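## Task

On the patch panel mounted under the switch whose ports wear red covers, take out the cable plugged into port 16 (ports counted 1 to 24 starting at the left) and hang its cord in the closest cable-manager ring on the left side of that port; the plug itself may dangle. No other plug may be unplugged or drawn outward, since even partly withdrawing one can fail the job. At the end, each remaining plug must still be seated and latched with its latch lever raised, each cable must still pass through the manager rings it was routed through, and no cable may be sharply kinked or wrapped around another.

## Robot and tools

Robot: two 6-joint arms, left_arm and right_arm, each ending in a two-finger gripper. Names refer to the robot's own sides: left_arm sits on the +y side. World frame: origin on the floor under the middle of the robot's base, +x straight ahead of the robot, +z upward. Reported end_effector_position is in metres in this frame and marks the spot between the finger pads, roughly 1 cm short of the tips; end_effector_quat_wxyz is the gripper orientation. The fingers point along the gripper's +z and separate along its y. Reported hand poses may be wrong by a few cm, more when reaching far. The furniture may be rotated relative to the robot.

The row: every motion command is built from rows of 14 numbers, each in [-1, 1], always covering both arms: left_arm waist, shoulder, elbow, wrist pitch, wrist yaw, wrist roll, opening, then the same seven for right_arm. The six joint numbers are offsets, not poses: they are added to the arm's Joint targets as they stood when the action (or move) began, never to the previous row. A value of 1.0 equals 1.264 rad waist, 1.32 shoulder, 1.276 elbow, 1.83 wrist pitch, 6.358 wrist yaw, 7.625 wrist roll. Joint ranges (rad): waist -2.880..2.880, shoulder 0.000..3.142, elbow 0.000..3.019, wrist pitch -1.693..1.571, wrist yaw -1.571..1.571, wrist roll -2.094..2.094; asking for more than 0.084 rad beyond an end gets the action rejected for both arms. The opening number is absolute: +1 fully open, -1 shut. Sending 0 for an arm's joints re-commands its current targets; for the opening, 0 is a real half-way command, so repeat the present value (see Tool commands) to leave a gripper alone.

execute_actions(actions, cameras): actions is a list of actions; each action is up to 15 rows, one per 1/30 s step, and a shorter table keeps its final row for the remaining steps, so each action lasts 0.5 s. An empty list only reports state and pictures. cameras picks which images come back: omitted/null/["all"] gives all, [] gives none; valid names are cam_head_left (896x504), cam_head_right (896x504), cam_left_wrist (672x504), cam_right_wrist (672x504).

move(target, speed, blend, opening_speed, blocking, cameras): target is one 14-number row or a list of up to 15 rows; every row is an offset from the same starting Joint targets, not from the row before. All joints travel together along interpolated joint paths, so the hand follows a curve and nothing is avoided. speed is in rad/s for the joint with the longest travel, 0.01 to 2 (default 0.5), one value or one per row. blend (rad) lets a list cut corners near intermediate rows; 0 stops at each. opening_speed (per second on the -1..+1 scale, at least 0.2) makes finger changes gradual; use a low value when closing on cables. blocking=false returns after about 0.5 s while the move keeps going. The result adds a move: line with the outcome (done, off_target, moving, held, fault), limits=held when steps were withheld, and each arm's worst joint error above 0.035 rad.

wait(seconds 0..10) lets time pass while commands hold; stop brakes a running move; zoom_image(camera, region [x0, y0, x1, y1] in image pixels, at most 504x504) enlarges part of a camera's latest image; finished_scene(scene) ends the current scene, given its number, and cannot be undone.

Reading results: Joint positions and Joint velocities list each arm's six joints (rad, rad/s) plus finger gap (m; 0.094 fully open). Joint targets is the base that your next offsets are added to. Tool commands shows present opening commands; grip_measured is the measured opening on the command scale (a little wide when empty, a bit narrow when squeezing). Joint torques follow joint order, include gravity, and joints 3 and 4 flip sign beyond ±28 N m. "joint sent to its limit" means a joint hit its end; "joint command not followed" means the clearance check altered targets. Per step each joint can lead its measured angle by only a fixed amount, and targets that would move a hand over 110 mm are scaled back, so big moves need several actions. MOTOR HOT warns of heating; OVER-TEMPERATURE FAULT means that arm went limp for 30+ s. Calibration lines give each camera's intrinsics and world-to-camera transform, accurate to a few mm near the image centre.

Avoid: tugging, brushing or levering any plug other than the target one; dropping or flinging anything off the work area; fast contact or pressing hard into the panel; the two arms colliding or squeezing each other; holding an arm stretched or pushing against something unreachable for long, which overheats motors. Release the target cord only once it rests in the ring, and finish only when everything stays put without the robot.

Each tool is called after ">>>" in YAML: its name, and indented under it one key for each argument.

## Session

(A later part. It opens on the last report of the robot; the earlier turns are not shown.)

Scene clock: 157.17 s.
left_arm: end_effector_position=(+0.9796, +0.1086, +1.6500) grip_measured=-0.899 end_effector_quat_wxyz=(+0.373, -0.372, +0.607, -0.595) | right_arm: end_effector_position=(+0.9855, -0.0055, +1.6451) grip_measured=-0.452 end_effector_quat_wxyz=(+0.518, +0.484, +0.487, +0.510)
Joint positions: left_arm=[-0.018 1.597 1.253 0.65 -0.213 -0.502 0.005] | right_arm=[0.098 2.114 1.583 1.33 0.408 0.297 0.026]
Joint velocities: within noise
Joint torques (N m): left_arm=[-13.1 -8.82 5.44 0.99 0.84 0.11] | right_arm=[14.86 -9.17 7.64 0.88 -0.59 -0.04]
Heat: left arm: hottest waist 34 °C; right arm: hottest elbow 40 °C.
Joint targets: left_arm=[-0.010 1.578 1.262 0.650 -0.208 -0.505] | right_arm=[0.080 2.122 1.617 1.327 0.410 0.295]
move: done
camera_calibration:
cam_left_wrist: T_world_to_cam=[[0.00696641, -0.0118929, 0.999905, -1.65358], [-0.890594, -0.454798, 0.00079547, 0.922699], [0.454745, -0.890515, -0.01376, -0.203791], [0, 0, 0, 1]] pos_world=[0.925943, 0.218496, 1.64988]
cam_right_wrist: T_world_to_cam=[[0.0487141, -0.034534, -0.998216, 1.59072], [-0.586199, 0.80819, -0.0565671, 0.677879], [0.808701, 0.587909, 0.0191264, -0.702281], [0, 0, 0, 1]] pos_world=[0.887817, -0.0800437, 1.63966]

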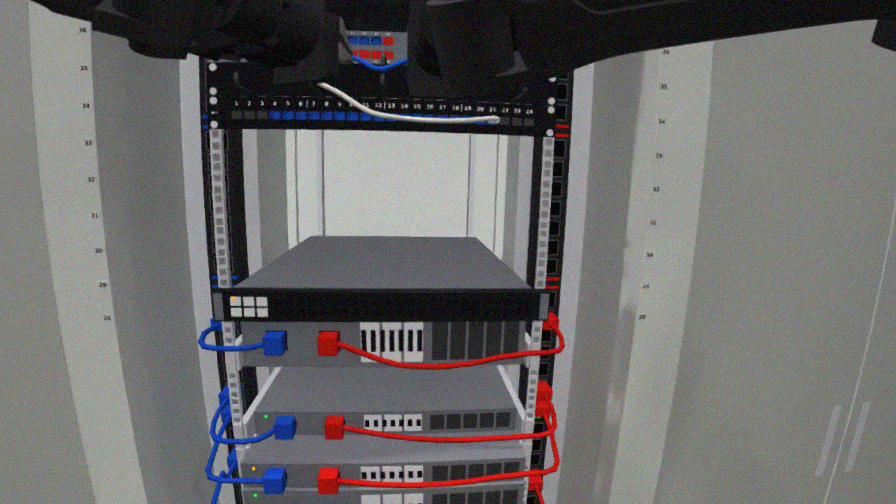

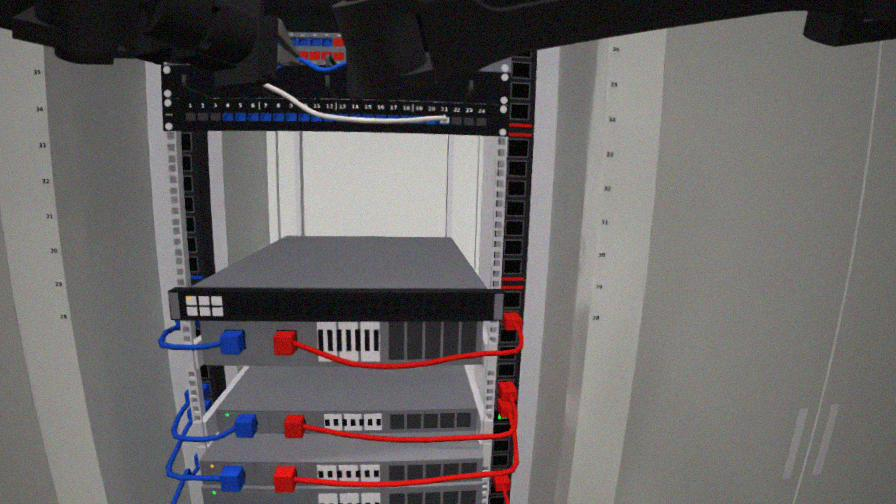

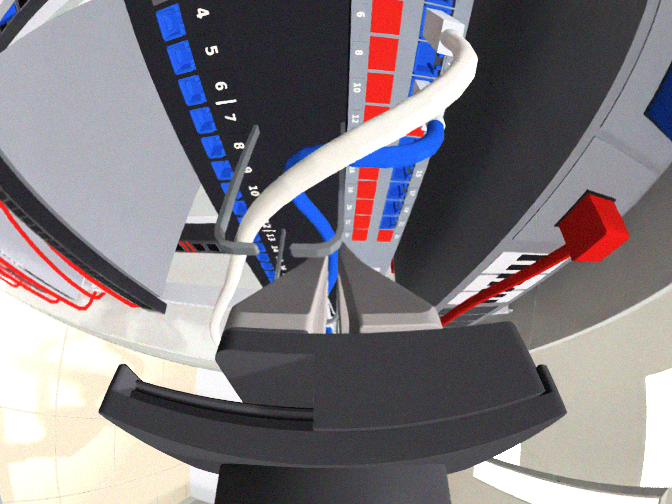

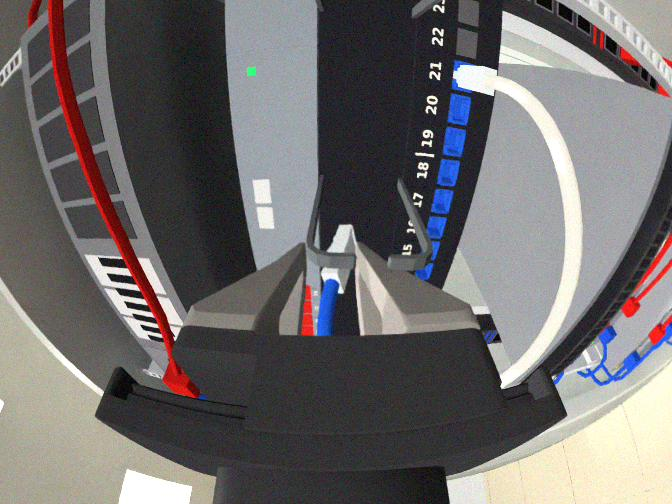

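>>> move:
  target: [0,0,0,0,0,0,-0.95,0.0475,0.0136,-0.0415,0.0301,0,0,-0.42]
  speed: 0.2

>>> zoom_image:
  camera: "cam_right_wrist"
  region: [230, 150, 430, 350]

>>> zoom_image:
  camera: "cam_head_left"
  region: [360, 40, 410, 90]

Scene clock: 159.60 s.
left_arm: end_effector_position=(+0.9795, +0.1084, +1.6499) grip_measured=-0.899 end_effector_quat_wxyz=(+0.373, -0.372, +0.607, -0.595) | right_arm: end_effector_position=(+0.9721, +0.0010, +1.6461) grip_measured=-0.422 end_effector_quat_wxyz=(+0.518, +0.486, +0.480, +0.514)
Joint positions: left_arm=[-0.018 1.597 1.253 0.649 -0.213 -0.503 0.005] | right_arm=[0.109 2.127 1.565 1.371 0.409 0.297 0.027]
Joint velocities: within noise
Joint torques (N m): left_arm=[-13.1 -8.88 5.44 1.05 0.84 0.11] | right_arm=[19.02 -8.35 4.64 1.51 -0.58 -0.05]
Heat: left arm: hottest waist 34 °C; right arm: hottest elbow 40 °C.
Joint targets: left_arm=[-0.010 1.578 1.262 0.650 -0.208 -0.505] | right_arm=[0.140 2.140 1.564 1.382 0.410 0.295]
move: done
camera_calibration:
cam_left_wrist: T_world_to_cam=[[0.00751383, -0.0120074, 0.9999, -1.65396], [-0.891036, -0.453931, 0.0012447, 0.922101], [0.453871, -0.890956, -0.0141098, -0.202454], [0, 0, 0, 1]] pos_world=[0.925941, 0.218333, 1.64979]
cam_right_wrist: T_world_to_cam=[[0.0579449, -0.0226141, -0.998064, 1.5834], [-0.582793, 0.810941, -0.0522097, 0.654327], [0.810552, 0.58469, 0.0338106, -0.721259], [0, 0, 0, 1]] pos_world=[0.874205, -0.0731007, 1.63889]

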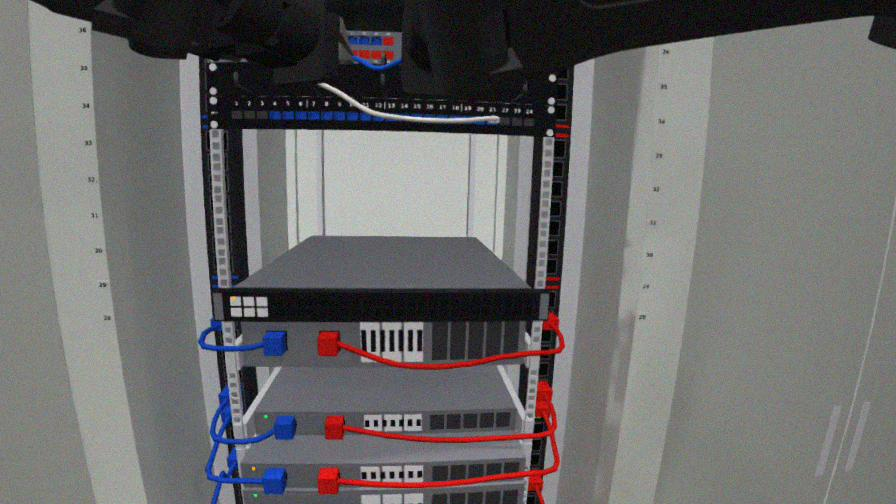

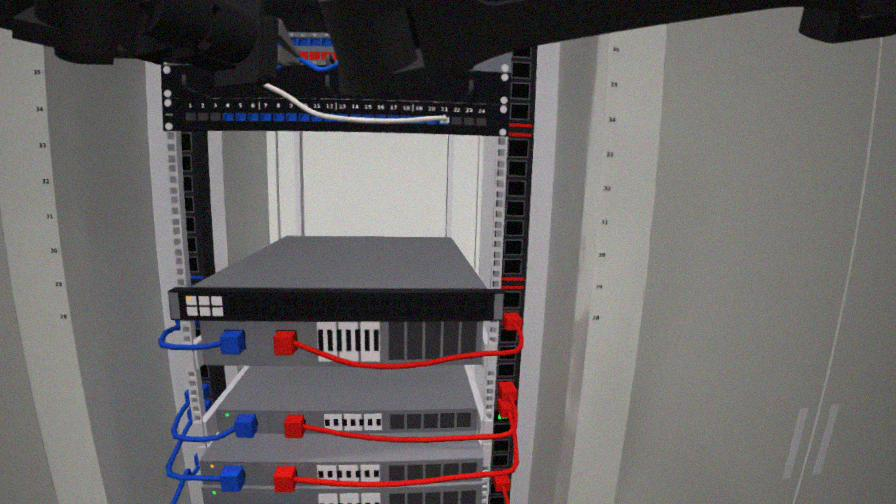

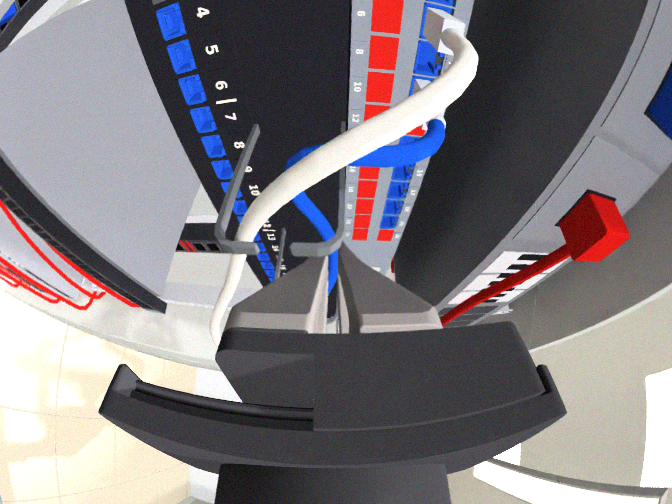

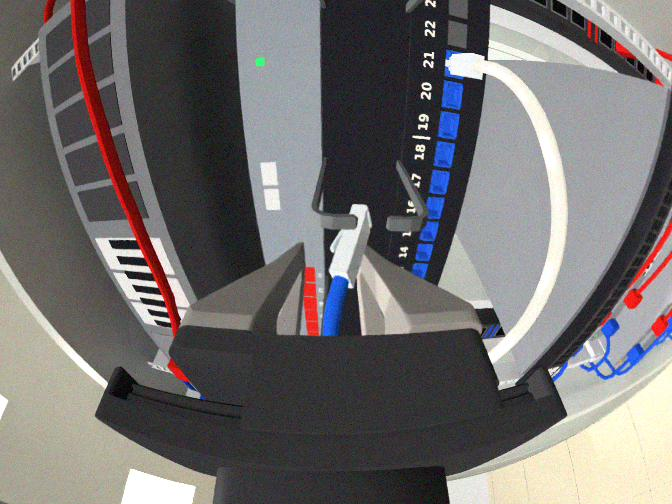

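Scaled by 2.520 from the camera's 672x504 image, which has a finer 960x720 frame.

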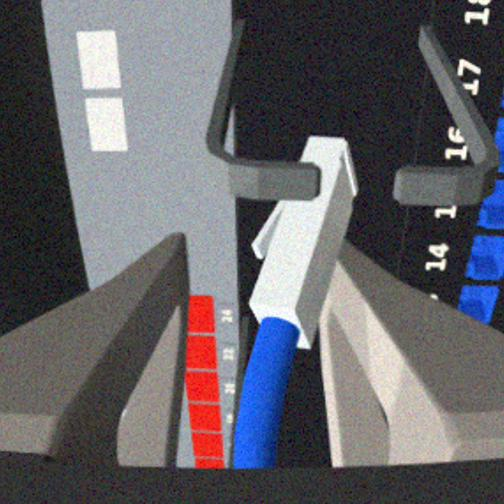

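Scaled by 10.080 from the camera's 896x504 image, which has a finer 1280x720 frame.

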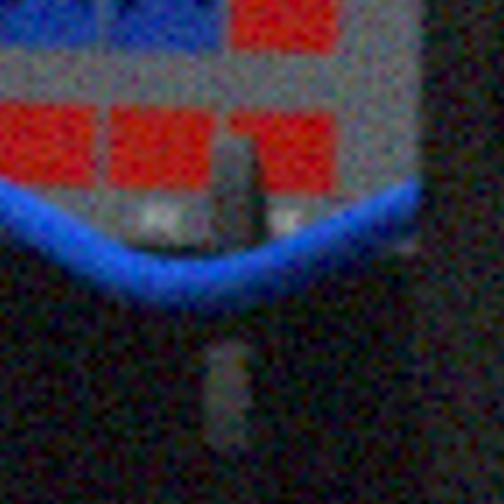

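>>> move:
  target: [0,0,0,0,0,0,-0.95,0,0,0,0,0,0,-0.93]
  opening_speed: 0.4
  cameras: ["cam_right_wrist"]

>>> zoom_image:
  camera: "cam_right_wrist"
  region: [230, 150, 430, 350]

Scene clock: 162.73 s.
left_arm: end_effector_position=(+0.9795, +0.1083, +1.6501) grip_measured=-0.899 end_effector_quat_wxyz=(+0.372, -0.372, +0.607, -0.596) | right_arm: end_effector_position=(+0.9721, +0.0007, +1.6459) grip_measured=-0.895 end_effector_quat_wxyz=(+0.518, +0.487, +0.480, +0.514)
Joint positions: left_arm=[-0.018 1.597 1.253 0.649 -0.212 -0.504 0.005] | right_arm=[0.109 2.127 1.565 1.373 0.41 0.297 0.005]
Joint velocities: within noise
Joint torques (N m): left_arm=[-13.1 -8.82 5.44 1.03 0.79 0.11] | right_arm=[19.08 -8.7 4.64 1.35 -0.68 -0.03]
Heat: left arm: hottest waist 34 °C; right arm: hottest elbow 40 °C.
Joint targets: left_arm=[-0.010 1.578 1.262 0.650 -0.208 -0.505] | right_arm=[0.140 2.140 1.564 1.382 0.410 0.295]
move: done
camera_calibration:
cam_right_wrist: T_world_to_cam=[[0.0567665, -0.0221342, -0.998142, 1.5845], [-0.581705, 0.811794, -0.0510847, 0.65168], [0.811417, 0.583524, 0.0332072, -0.720913], [0, 0, 0, 1]] pos_world=[0.8741, -0.0732881, 1.63878]
Images, in order (width x height): cam_right_wrist 672x504.

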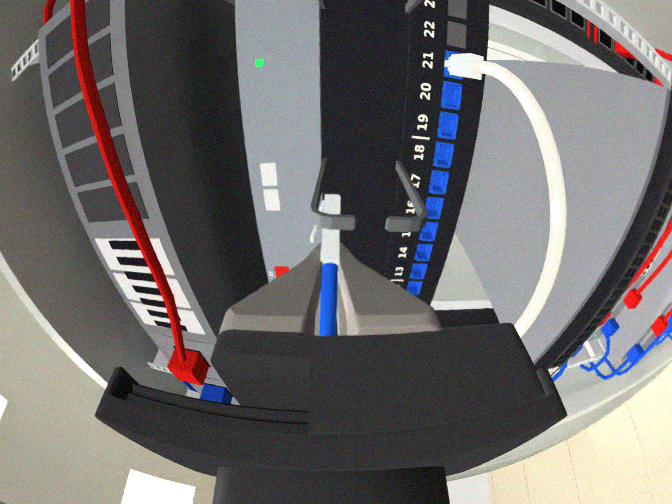

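Scaled by 2.520 from the camera's 672x504 image, which has a finer 960x720 frame.

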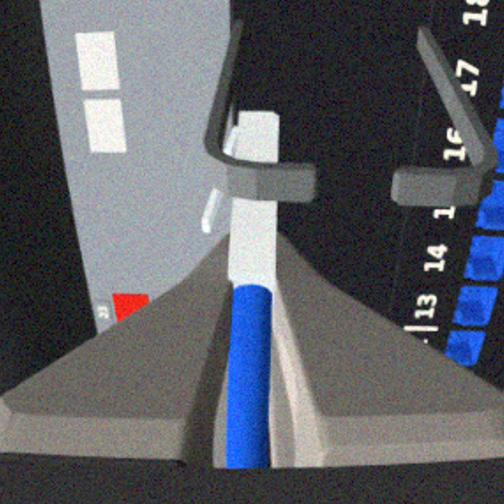

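>>> move:
  target:
    - [0,0,0,0,0,0,-0.6,0,0,0,0,0,0,-0.93]
    - [0.0174,-0.0576,-0.0674,0,0,0,-0.6,0,0,0,0,0,0,-0.93]
  speed: 0.15

>>> zoom_image:
  camera: "cam_left_wrist"
  region: [230, 110, 430, 310]

>>> zoom_image:
  camera: "cam_head_left"
  region: [330, 30, 430, 100]

Scene clock: 164.63 s.
left_arm: end_effector_position=(+0.9630, +0.1332, +1.6476) grip_measured=-0.602 end_effector_quat_wxyz=(+0.372, -0.371, +0.609, -0.594) | right_arm: end_effector_position=(+0.9721, +0.0002, +1.6460) grip_measured=-0.897 end_effector_quat_wxyz=(+0.519, +0.488, +0.479, +0.514)
Joint positions: left_arm=[-0.011 1.519 1.173 0.647 -0.208 -0.504 0.019] | right_arm=[0.109 2.127 1.565 1.375 0.411 0.297 0.005]
Joint velocities: within noise
Joint torques (N m): left_arm=[-10.87 -8.12 5.04 1.09 0.61 0.12] | right_arm=[19.08 -8.18 4.56 1.31 -0.66 0]
Heat: left arm: hottest waist 34 °C; right arm: hottest elbow 40 °C.
Joint targets: left_arm=[0.012 1.502 1.176 0.650 -0.208 -0.505] | right_arm=[0.140 2.140 1.564 1.382 0.410 0.295]
move: done
camera_calibration:
cam_left_wrist: T_world_to_cam=[[0.00993293, -0.0153626, 0.999833, -1.65299], [-0.892196, -0.451644, 0.00192403, 0.918367], [0.451539, -0.892066, -0.0181926, -0.163749], [0, 0, 0, 1]] pos_world=[0.909721, 0.243306, 1.64796]
cam_right_wrist: T_world_to_cam=[[0.0569779, -0.0212065, -0.99815, 1.58438], [-0.580022, 0.813041, -0.0503834, 0.649314], [0.812606, 0.58182, 0.0340251, -0.723101], [0, 0, 0, 1]] pos_world=[0.873938, -0.0736053, 1.63877]

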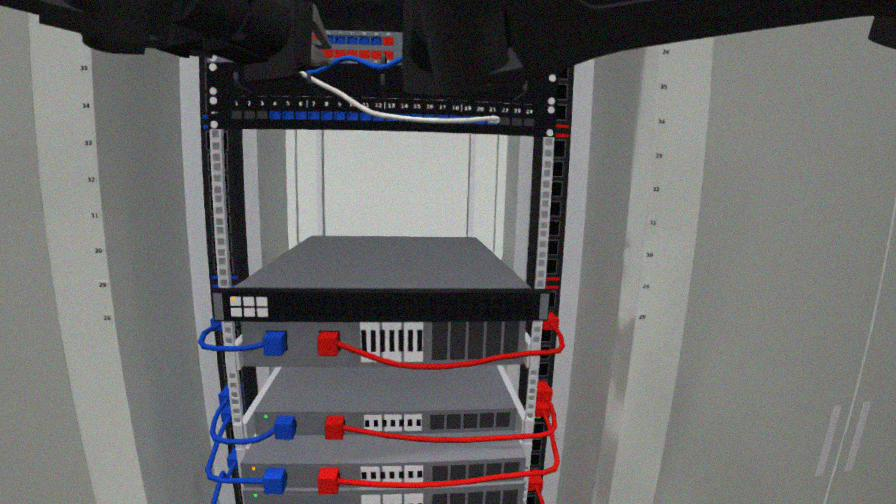

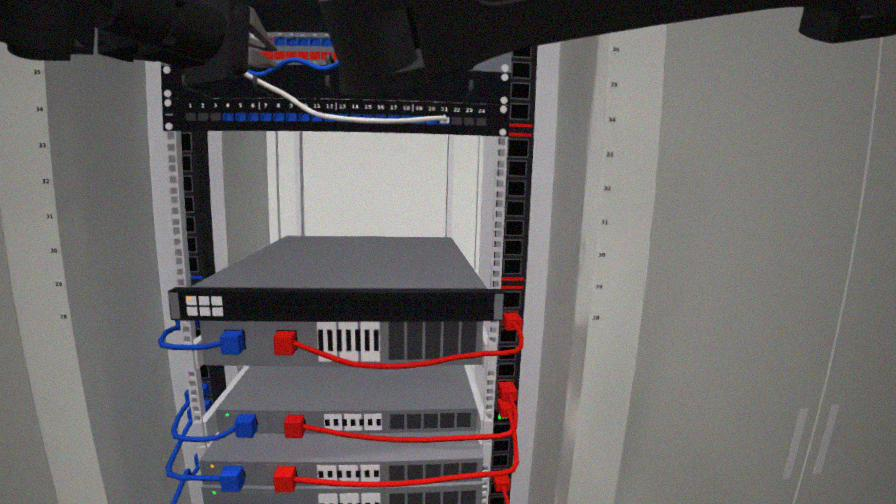

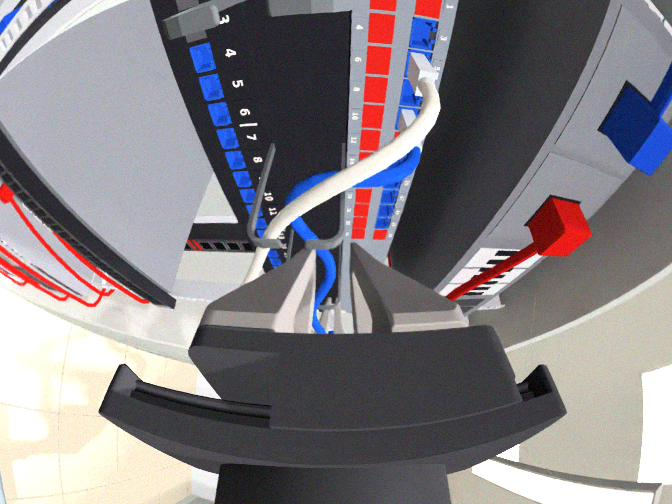

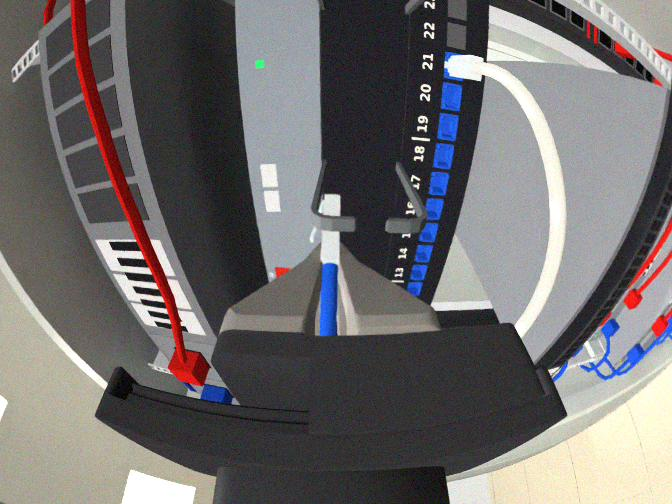

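Scaled by 2.520 from the camera's 672x504 image, which has a finer 960x720 frame.

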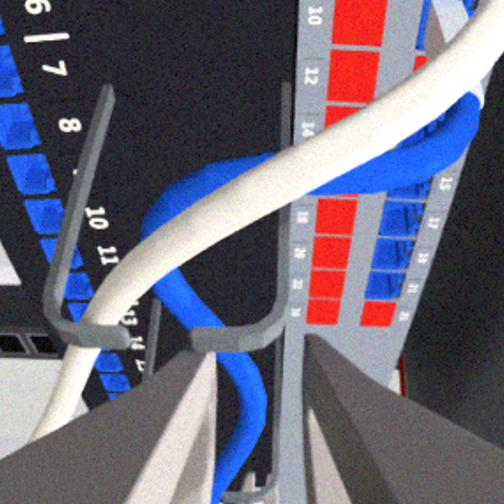

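Scaled by 5.040 from the camera's 896x504 image, which has a finer 1280x720 frame.

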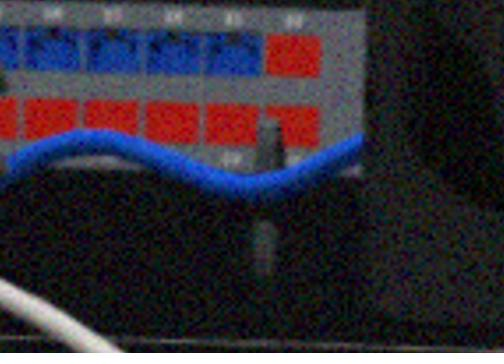

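>>> move:
  target: [0,0,0,0,0,0,-0.93,0,0,0,0,0,0,-0.93]
  opening_speed: 0.4
  cameras: ["cam_left_wrist"]

>>> zoom_image:
  camera: "cam_left_wrist"
  region: [230, 110, 430, 310]

Scene clock: 166.10 s.
left_arm: end_effector_position=(+0.9630, +0.1332, +1.6476) grip_measured=-0.928 end_effector_quat_wxyz=(+0.372, -0.371, +0.609, -0.594) | right_arm: end_effector_position=(+0.9721, +0.0001, +1.6460) grip_measured=-0.897 end_effector_quat_wxyz=(+0.519, +0.488, +0.479, +0.513)
Joint positions: left_arm=[-0.011 1.519 1.173 0.647 -0.208 -0.504 0.003] | right_arm=[0.109 2.127 1.565 1.375 0.411 0.297 0.005]
Joint velocities: within noise
Joint torques (N m): left_arm=[-10.87 -8.06 4.94 1.1 0.61 0.12] | right_arm=[18.9 -8.7 4.63 1.2 -0.7 -0.04]
Heat: left arm: hottest waist 34 °C; right arm: hottest elbow 40 °C.
Joint targets: left_arm=[0.012 1.502 1.176 0.650 -0.208 -0.505] | right_arm=[0.140 2.140 1.564 1.382 0.410 0.295]
move: done
camera_calibration:
cam_left_wrist: T_world_to_cam=[[0.00993293, -0.0153626, 0.999833, -1.65299], [-0.892196, -0.451644, 0.00192403, 0.918367], [0.451539, -0.892066, -0.0181926, -0.163749], [0, 0, 0, 1]] pos_world=[0.909721, 0.243306, 1.64796]
Images, in order (width x height): cam_left_wrist 672x504.

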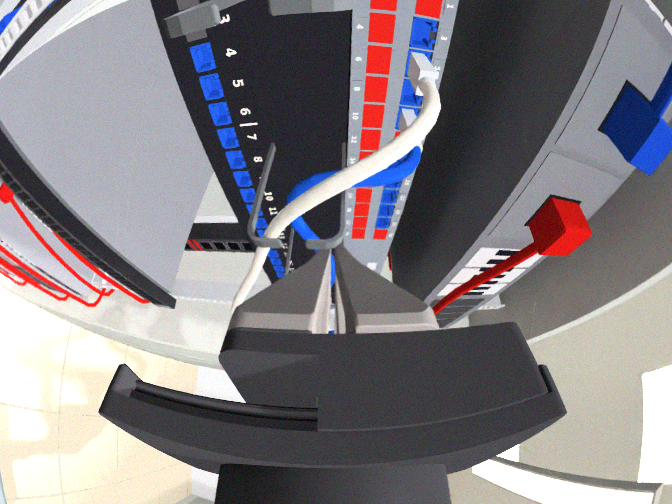

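Scaled by 2.520 from the camera's 672x504 image, which has a finer 960x720 frame.

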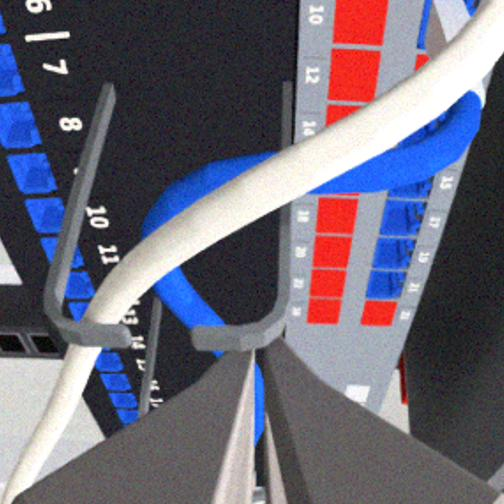

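>>> move:
  target:
    - [0,0,0,0,0,0,-0.6,0,0,0,0,0,0,-0.93]
    - [-0.053,-0.0417,-0.1889,0.1071,-0.0042,0,-0.6,0,0,0,0,0,0,-0.93]
  speed: 0.3

>>> zoom_image:
  camera: "cam_left_wrist"
  region: [270, 110, 430, 290]

>>> zoom_image:
  camera: "cam_head_left"
  region: [330, 30, 430, 100]

Scene clock: 168.57 s.
left_arm: end_effector_position=(+0.8868, +0.1338, +1.6215) grip_measured=-0.602 end_effector_quat_wxyz=(+0.370, -0.375, +0.609, -0.592) | right_arm: end_effector_position=(+0.9721, +0.0000, +1.6460) grip_measured=-0.897 end_effector_quat_wxyz=(+0.519, +0.488, +0.479, +0.513)
Joint positions: left_arm=[-0.03 1.461 0.931 0.832 -0.234 -0.504 0.019] | right_arm=[0.109 2.127 1.565 1.376 0.411 0.297 0.005]
Joint velocities: within noise
Joint torques (N m): left_arm=[-13.27 -6.83 4.67 1.47 0.57 0.12] | right_arm=[19.02 -8.7 4.64 1.17 -0.68 -0.02]
Heat: left arm: hottest waist 34 °C; right arm: hottest elbow 40 °C.
Joint targets: left_arm=[-0.055 1.447 0.934 0.846 -0.235 -0.505] | right_arm=[0.140 2.140 1.564 1.382 0.410 0.295]
move: done
camera_calibration:
cam_left_wrist: T_world_to_cam=[[0.0182833, -0.0130185, 0.999748, -1.63375], [-0.89012, -0.455609, 0.0103456, 0.835665], [0.455359, -0.890085, -0.0199181, -0.130144], [0, 0, 0, 1]] pos_world=[0.832975, 0.243628, 1.6221]
cam_right_wrist: T_world_to_cam=[[0.0568043, -0.0208931, -0.998167, 1.58456], [-0.579413, 0.813499, -0.0500013, 0.648245], [0.813052, 0.581191, 0.0341045, -0.723555], [0, 0, 0, 1]] pos_world=[0.873879, -0.0737164, 1.63875]

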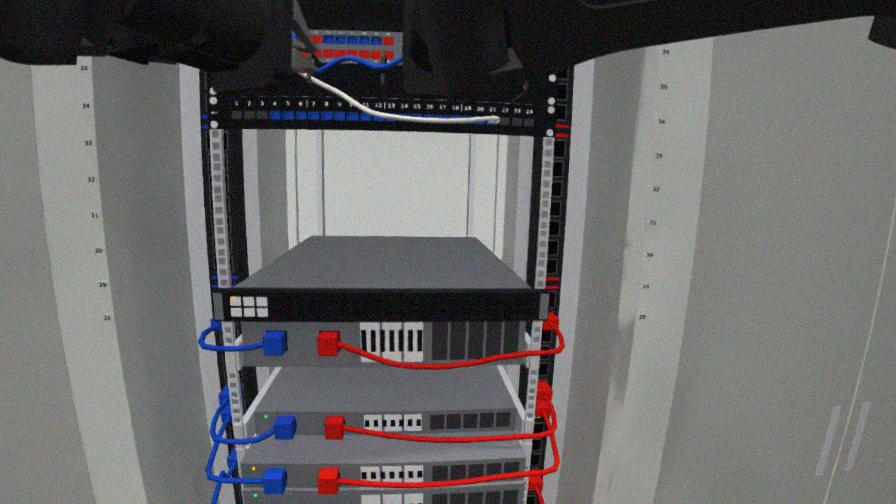

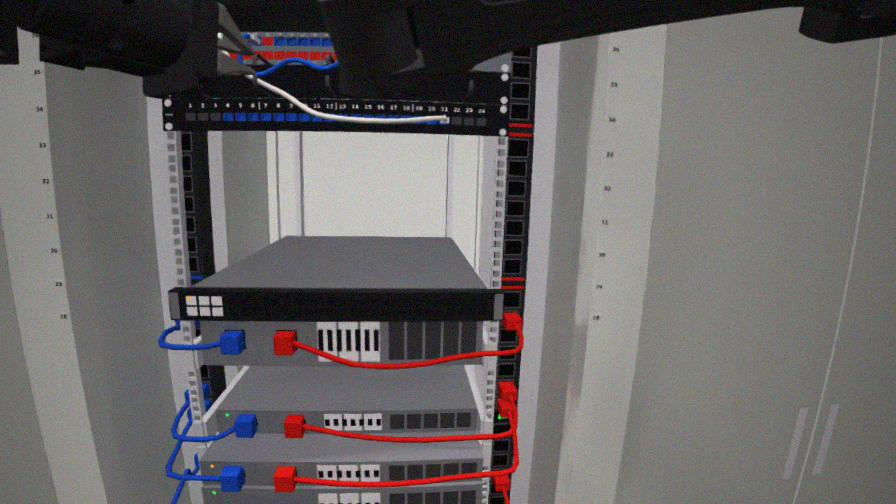

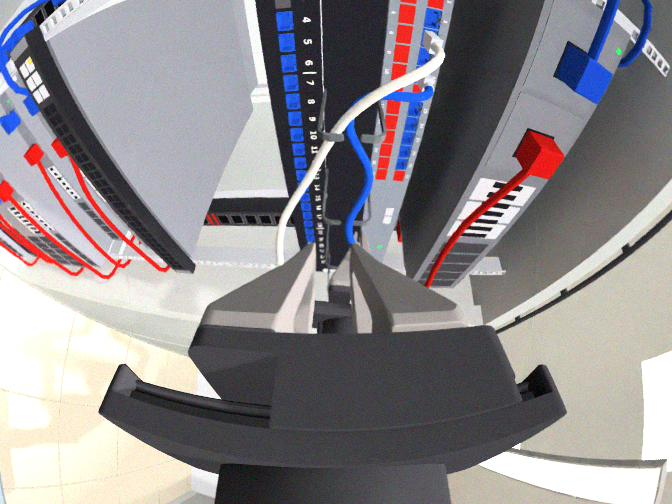

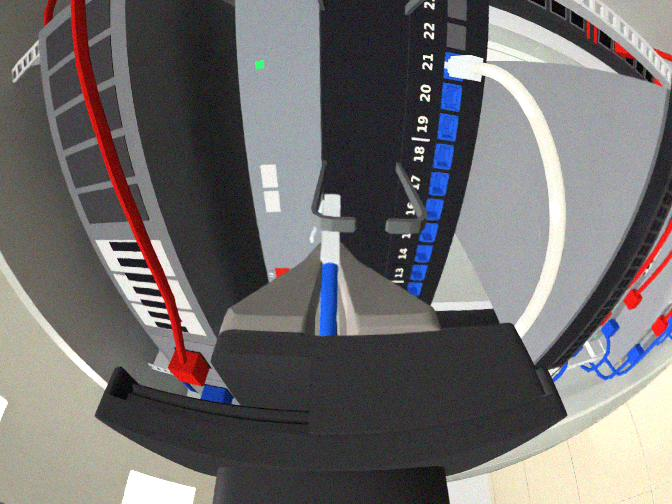

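Scaled by 2.800 from the camera's 672x504 image, which has a finer 960x720 frame.

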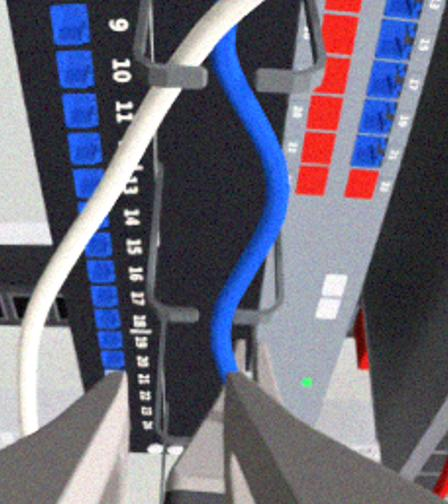

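Scaled by 5.040 from the camera's 896x504 image, which has a finer 1280x720 frame.

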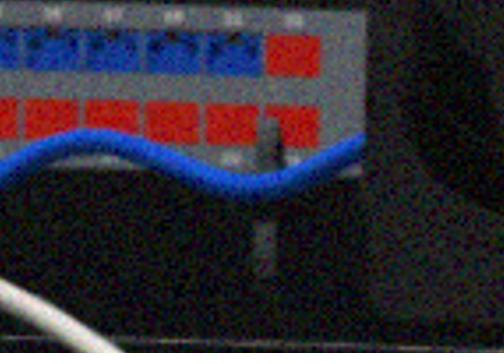

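>>> zoom_image:
  camera: "cam_left_wrist"
  region: [320, 195, 380, 255]

>>> zoom_image:
  camera: "cam_head_right"
  region: [300, 40, 360, 90]

Scaled by 8.400 from the camera's 672x504 image, which has a finer 960x720 frame.

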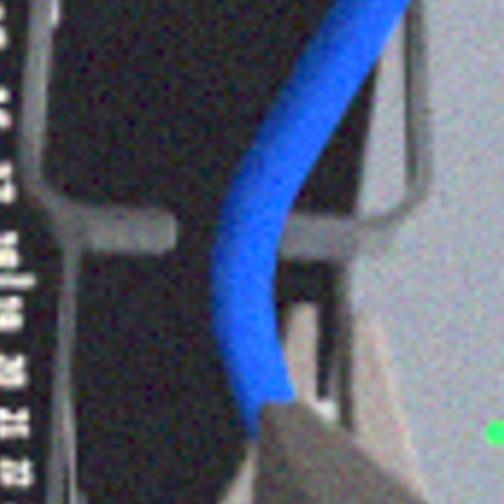

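Scaled by 8.400 from the camera's 896x504 image, which has a finer 1280x720 frame.

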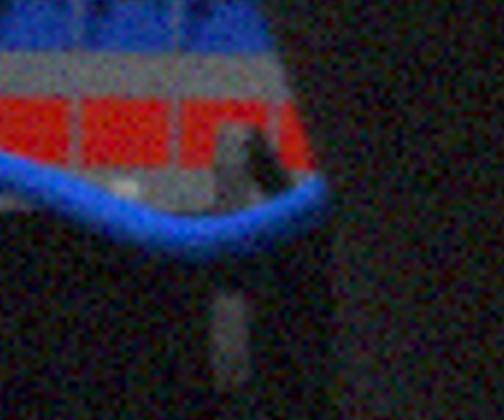

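>>> move:
  target:
    - [0,0,0,0,0,0,-0.6,0,0,0,0,0,0,-0.66]
    - [0,0,0,0,0,0,-0.6,0.0063,0.0455,0.0361,0.0279,0,0,-0.66]
  speed: 0.15

>>> zoom_image:
  camera: "cam_left_wrist"
  region: [300, 175, 380, 255]

>>> zoom_image:
  camera: "cam_right_wrist"
  region: [230, 150, 430, 350]

>>> zoom_image:
  camera: "cam_head_left"
  region: [350, 40, 410, 100]

Scene clock: 171.50 s.
left_arm: end_effector_position=(+0.8868, +0.1338, +1.6215) grip_measured=-0.602 end_effector_quat_wxyz=(+0.370, -0.375, +0.609, -0.592) | right_arm: end_effector_position=(+0.9542, +0.0277, +1.6297) grip_measured=-0.662 end_effector_quat_wxyz=(+0.517, +0.486, +0.480, +0.515)
Joint positions: left_arm=[-0.03 1.461 0.931 0.832 -0.234 -0.504 0.019] | right_arm=[0.112 2.194 1.579 1.424 0.411 0.297 0.016]
Joint velocities: within noise
Joint torques (N m): left_arm=[-13.27 -6.65 4.67 1.47 0.55 0.12] | right_arm=[19.49 -9.35 7.13 1.29 -0.68 -0.02]
Heat: left arm: hottest waist 34 °C; right arm: hottest elbow 39 °C.
Joint targets: left_arm=[-0.055 1.447 0.934 0.846 -0.235 -0.505] | right_arm=[0.148 2.200 1.610 1.433 0.410 0.295]
move: off_target (right_arm); right_arm: the waist is farthest, 0.036 rad from its target
camera_calibration:
cam_left_wrist: T_world_to_cam=[[0.0182833, -0.0130185, 0.999748, -1.63375], [-0.89012, -0.455609, 0.0103456, 0.835665], [0.455359, -0.890085, -0.0199181, -0.130144], [0, 0, 0, 1]] pos_world=[0.832975, 0.243628, 1.6221]
cam_right_wrist: T_world_to_cam=[[0.0569091, -0.0213977, -0.99815, 1.56978], [-0.583799, 0.810316, -0.0506561, 0.619851], [0.809901, 0.585602, 0.0336224, -0.720904], [0, 0, 0, 1]] pos_world=[0.856395, -0.0465237, 1.62251]

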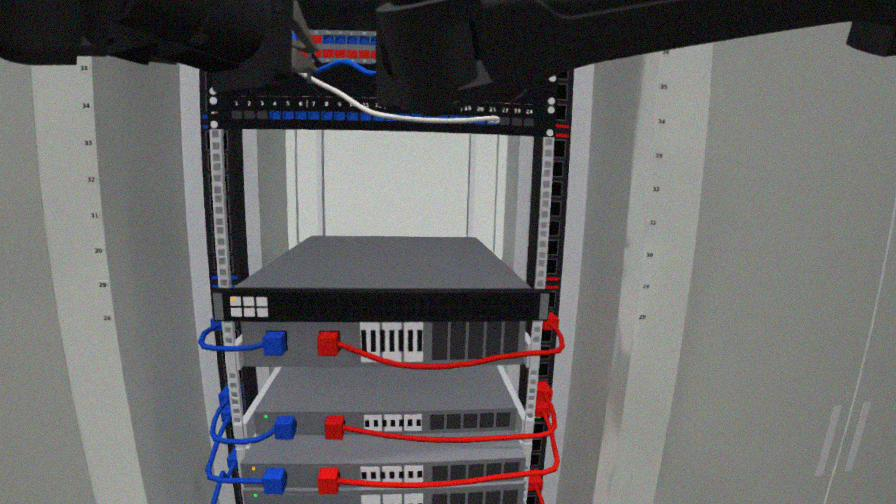

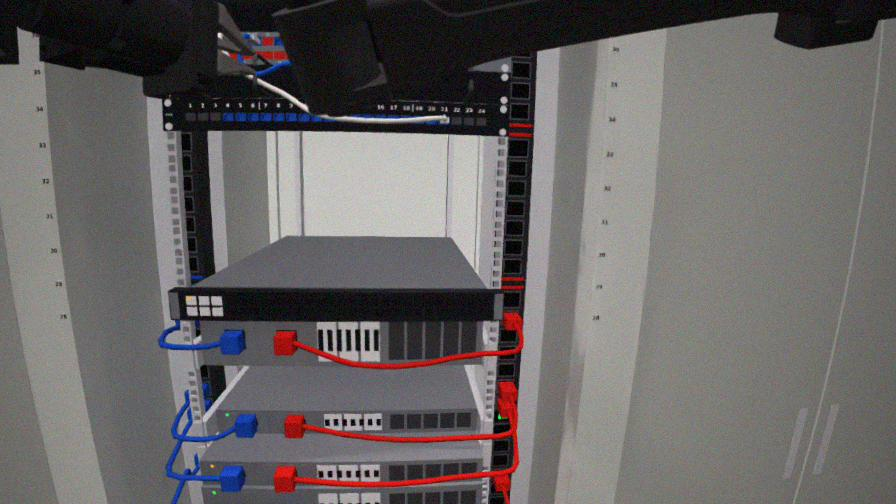

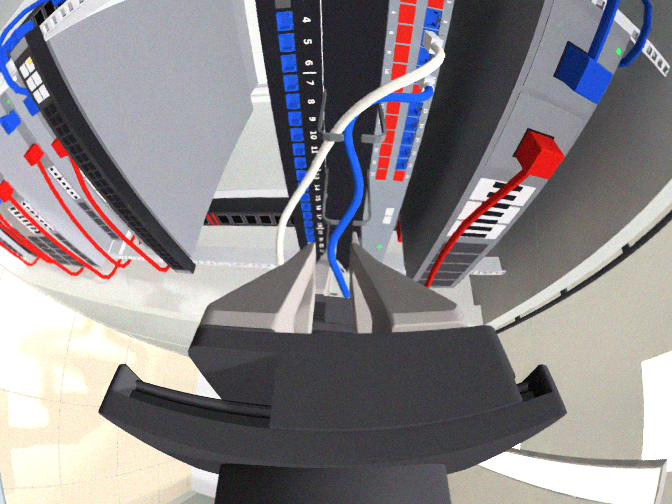

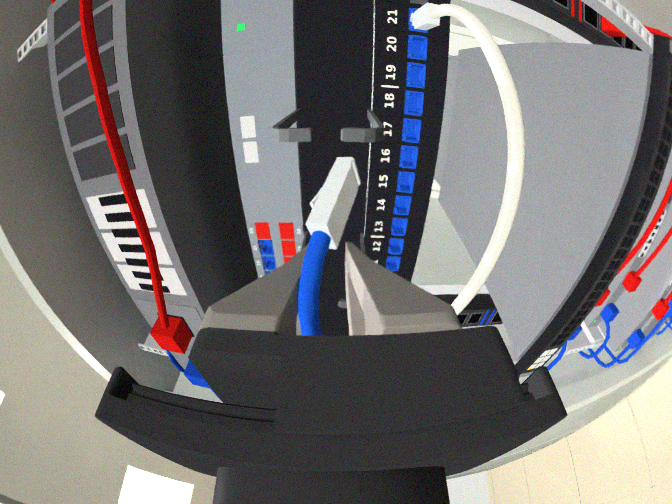

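Scaled by 6.300 from the camera's 672x504 image, which has a finer 960x720 frame.

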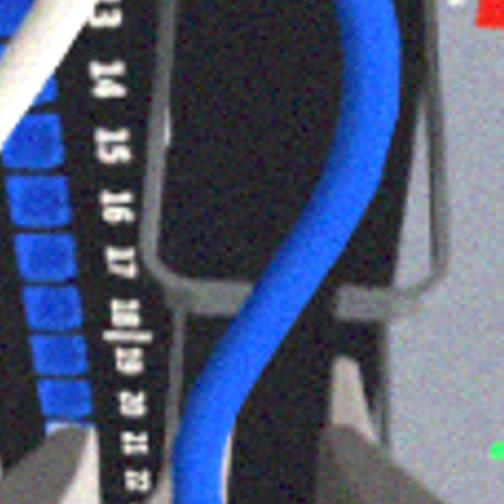

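Scaled by 2.520 from the camera's 672x504 image, which has a finer 960x720 frame.

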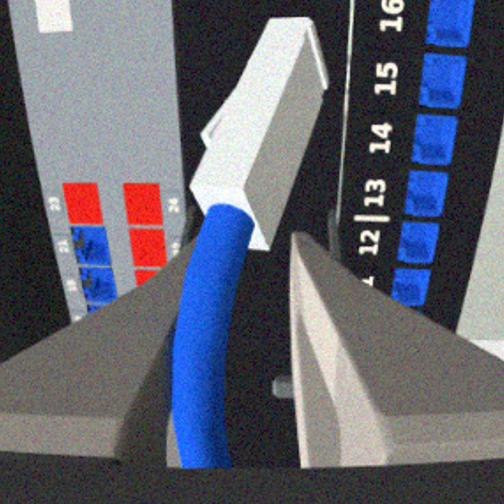

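Scaled by 8.400 from the camera's 896x504 image, which has a finer 1280x720 frame.

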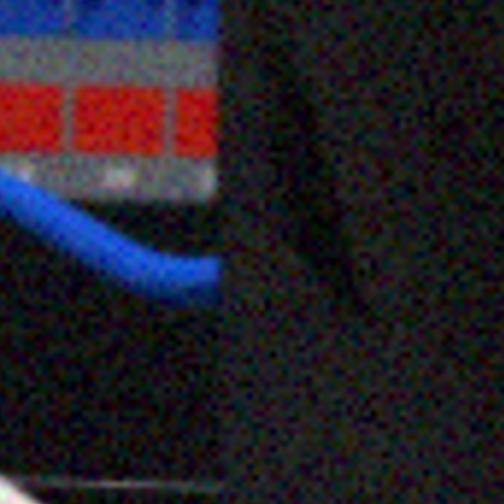

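>>> move:
  target:
    - [0,0,0,0,0,0,-0.6,0,0,0,0,-0.005,0,-0.66]
    - [0,0,0,0,0,0,-0.6,0,0,0,0,-0.005,0,-0.95]
  speed: 0.2
  opening_speed: 0.4

>>> zoom_image:
  camera: "cam_left_wrist"
  region: [300, 175, 380, 255]

>>> zoom_image:
  camera: "cam_right_wrist"
  region: [230, 150, 430, 350]

Scene clock: 173.87 s.
left_arm: end_effector_position=(+0.8868, +0.1338, +1.6215) grip_measured=-0.602 end_effector_quat_wxyz=(+0.370, -0.375, +0.609, -0.592) | right_arm: end_effector_position=(+0.9538, +0.0289, +1.6346) grip_measured=-0.947 end_effector_quat_wxyz=(+0.522, +0.477, +0.475, +0.523)
Joint positions: left_arm=[-0.03 1.461 0.931 0.832 -0.234 -0.504 0.019] | right_arm=[0.112 2.194 1.579 1.425 0.382 0.297 0.002]
Joint velocities: within noise
Joint torques (N m): left_arm=[-13.33 -6.65 4.66 1.47 0.55 0.12] | right_arm=[19.78 -9.52 7.09 1.28 -0.76 -0.05]
Heat: left arm: hottest waist 34 °C; right arm: hottest elbow 40 °C.
Joint targets: left_arm=[-0.055 1.447 0.934 0.846 -0.235 -0.505] | right_arm=[0.148 2.200 1.610 1.433 0.378 0.295]
move: off_target (right_arm); target 2's new numbers were sent with right_arm's waist 0.036 rad from that target; right_arm: the waist is farthest, 0.036 rad from its target
camera_calibration:
cam_left_wrist: T_world_to_cam=[[0.0182833, -0.0130185, 0.999748, -1.63375], [-0.89012, -0.455609, 0.0103456, 0.835665], [0.455359, -0.890085, -0.0199181, -0.130144], [0, 0, 0, 1]] pos_world=[0.832975, 0.243628, 1.6221]
cam_right_wrist: T_world_to_cam=[[0.0854069, -0.0211615, -0.996121, 1.5442], [-0.588194, 0.805894, -0.0675517, 0.650831], [0.804198, 0.591682, 0.0563818, -0.753405], [0, 0, 0, 1]] pos_world=[0.856816, -0.0460474, 1.62466]

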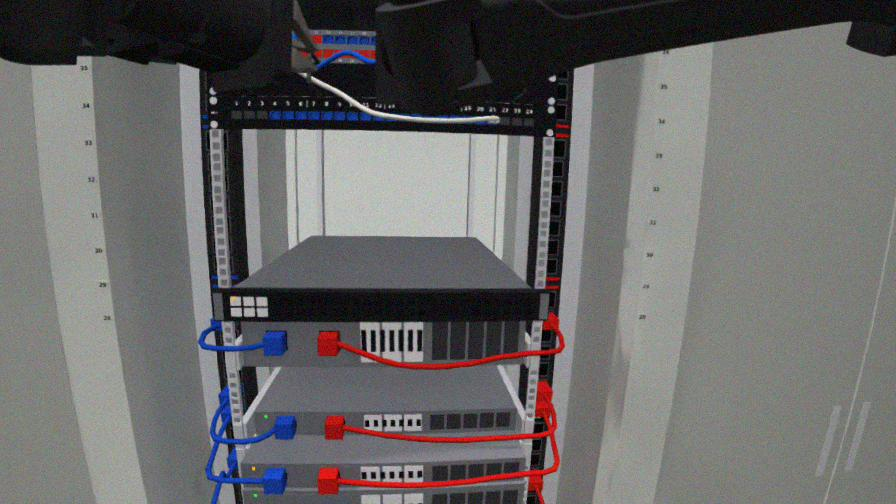

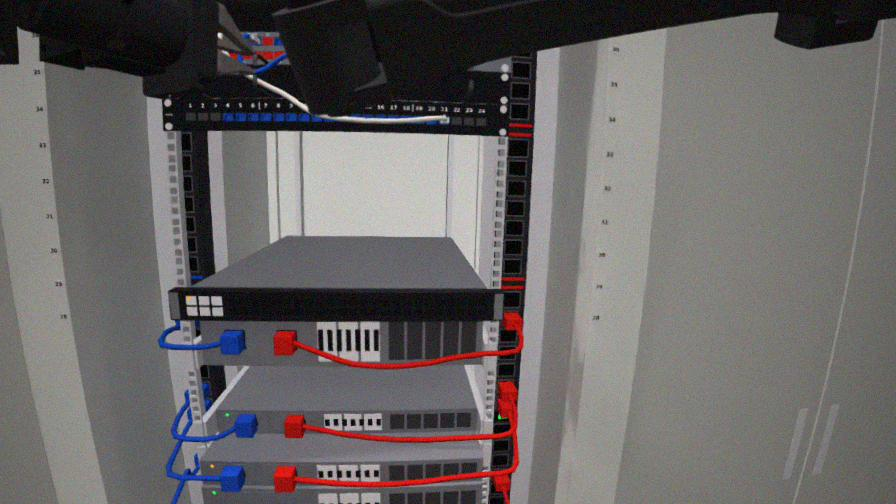

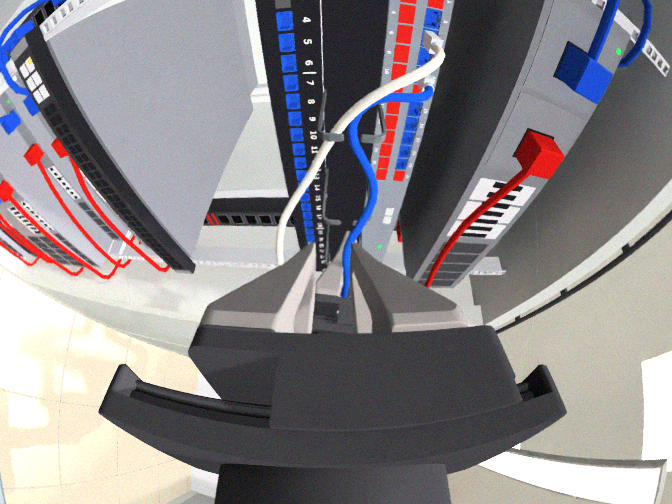

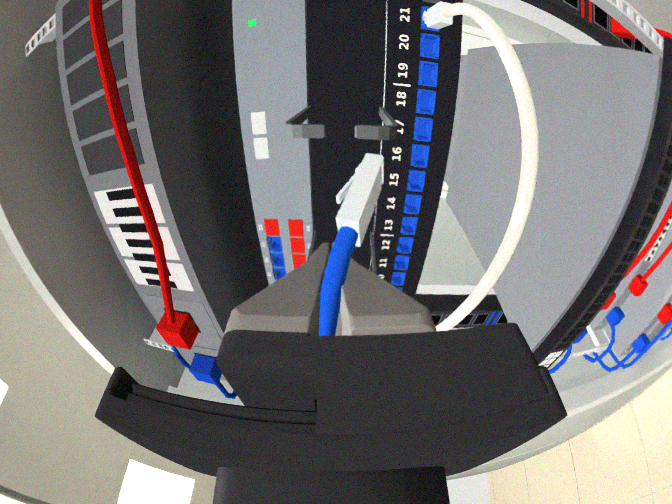

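Scaled by 6.300 from the camera's 672x504 image, which has a finer 960x720 frame.

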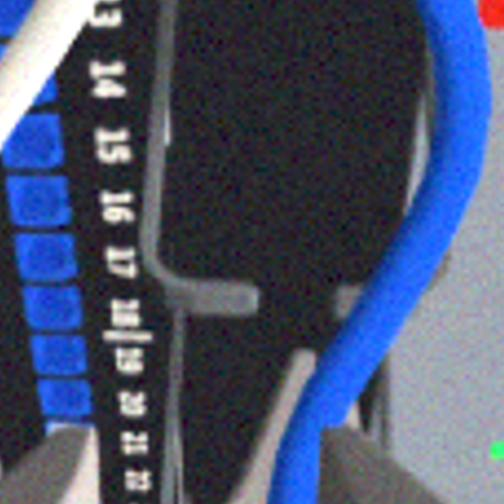

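Scaled by 2.520 from the camera's 672x504 image, which has a finer 960x720 frame.

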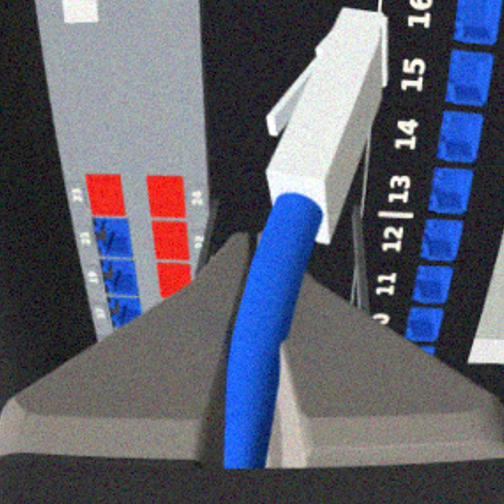

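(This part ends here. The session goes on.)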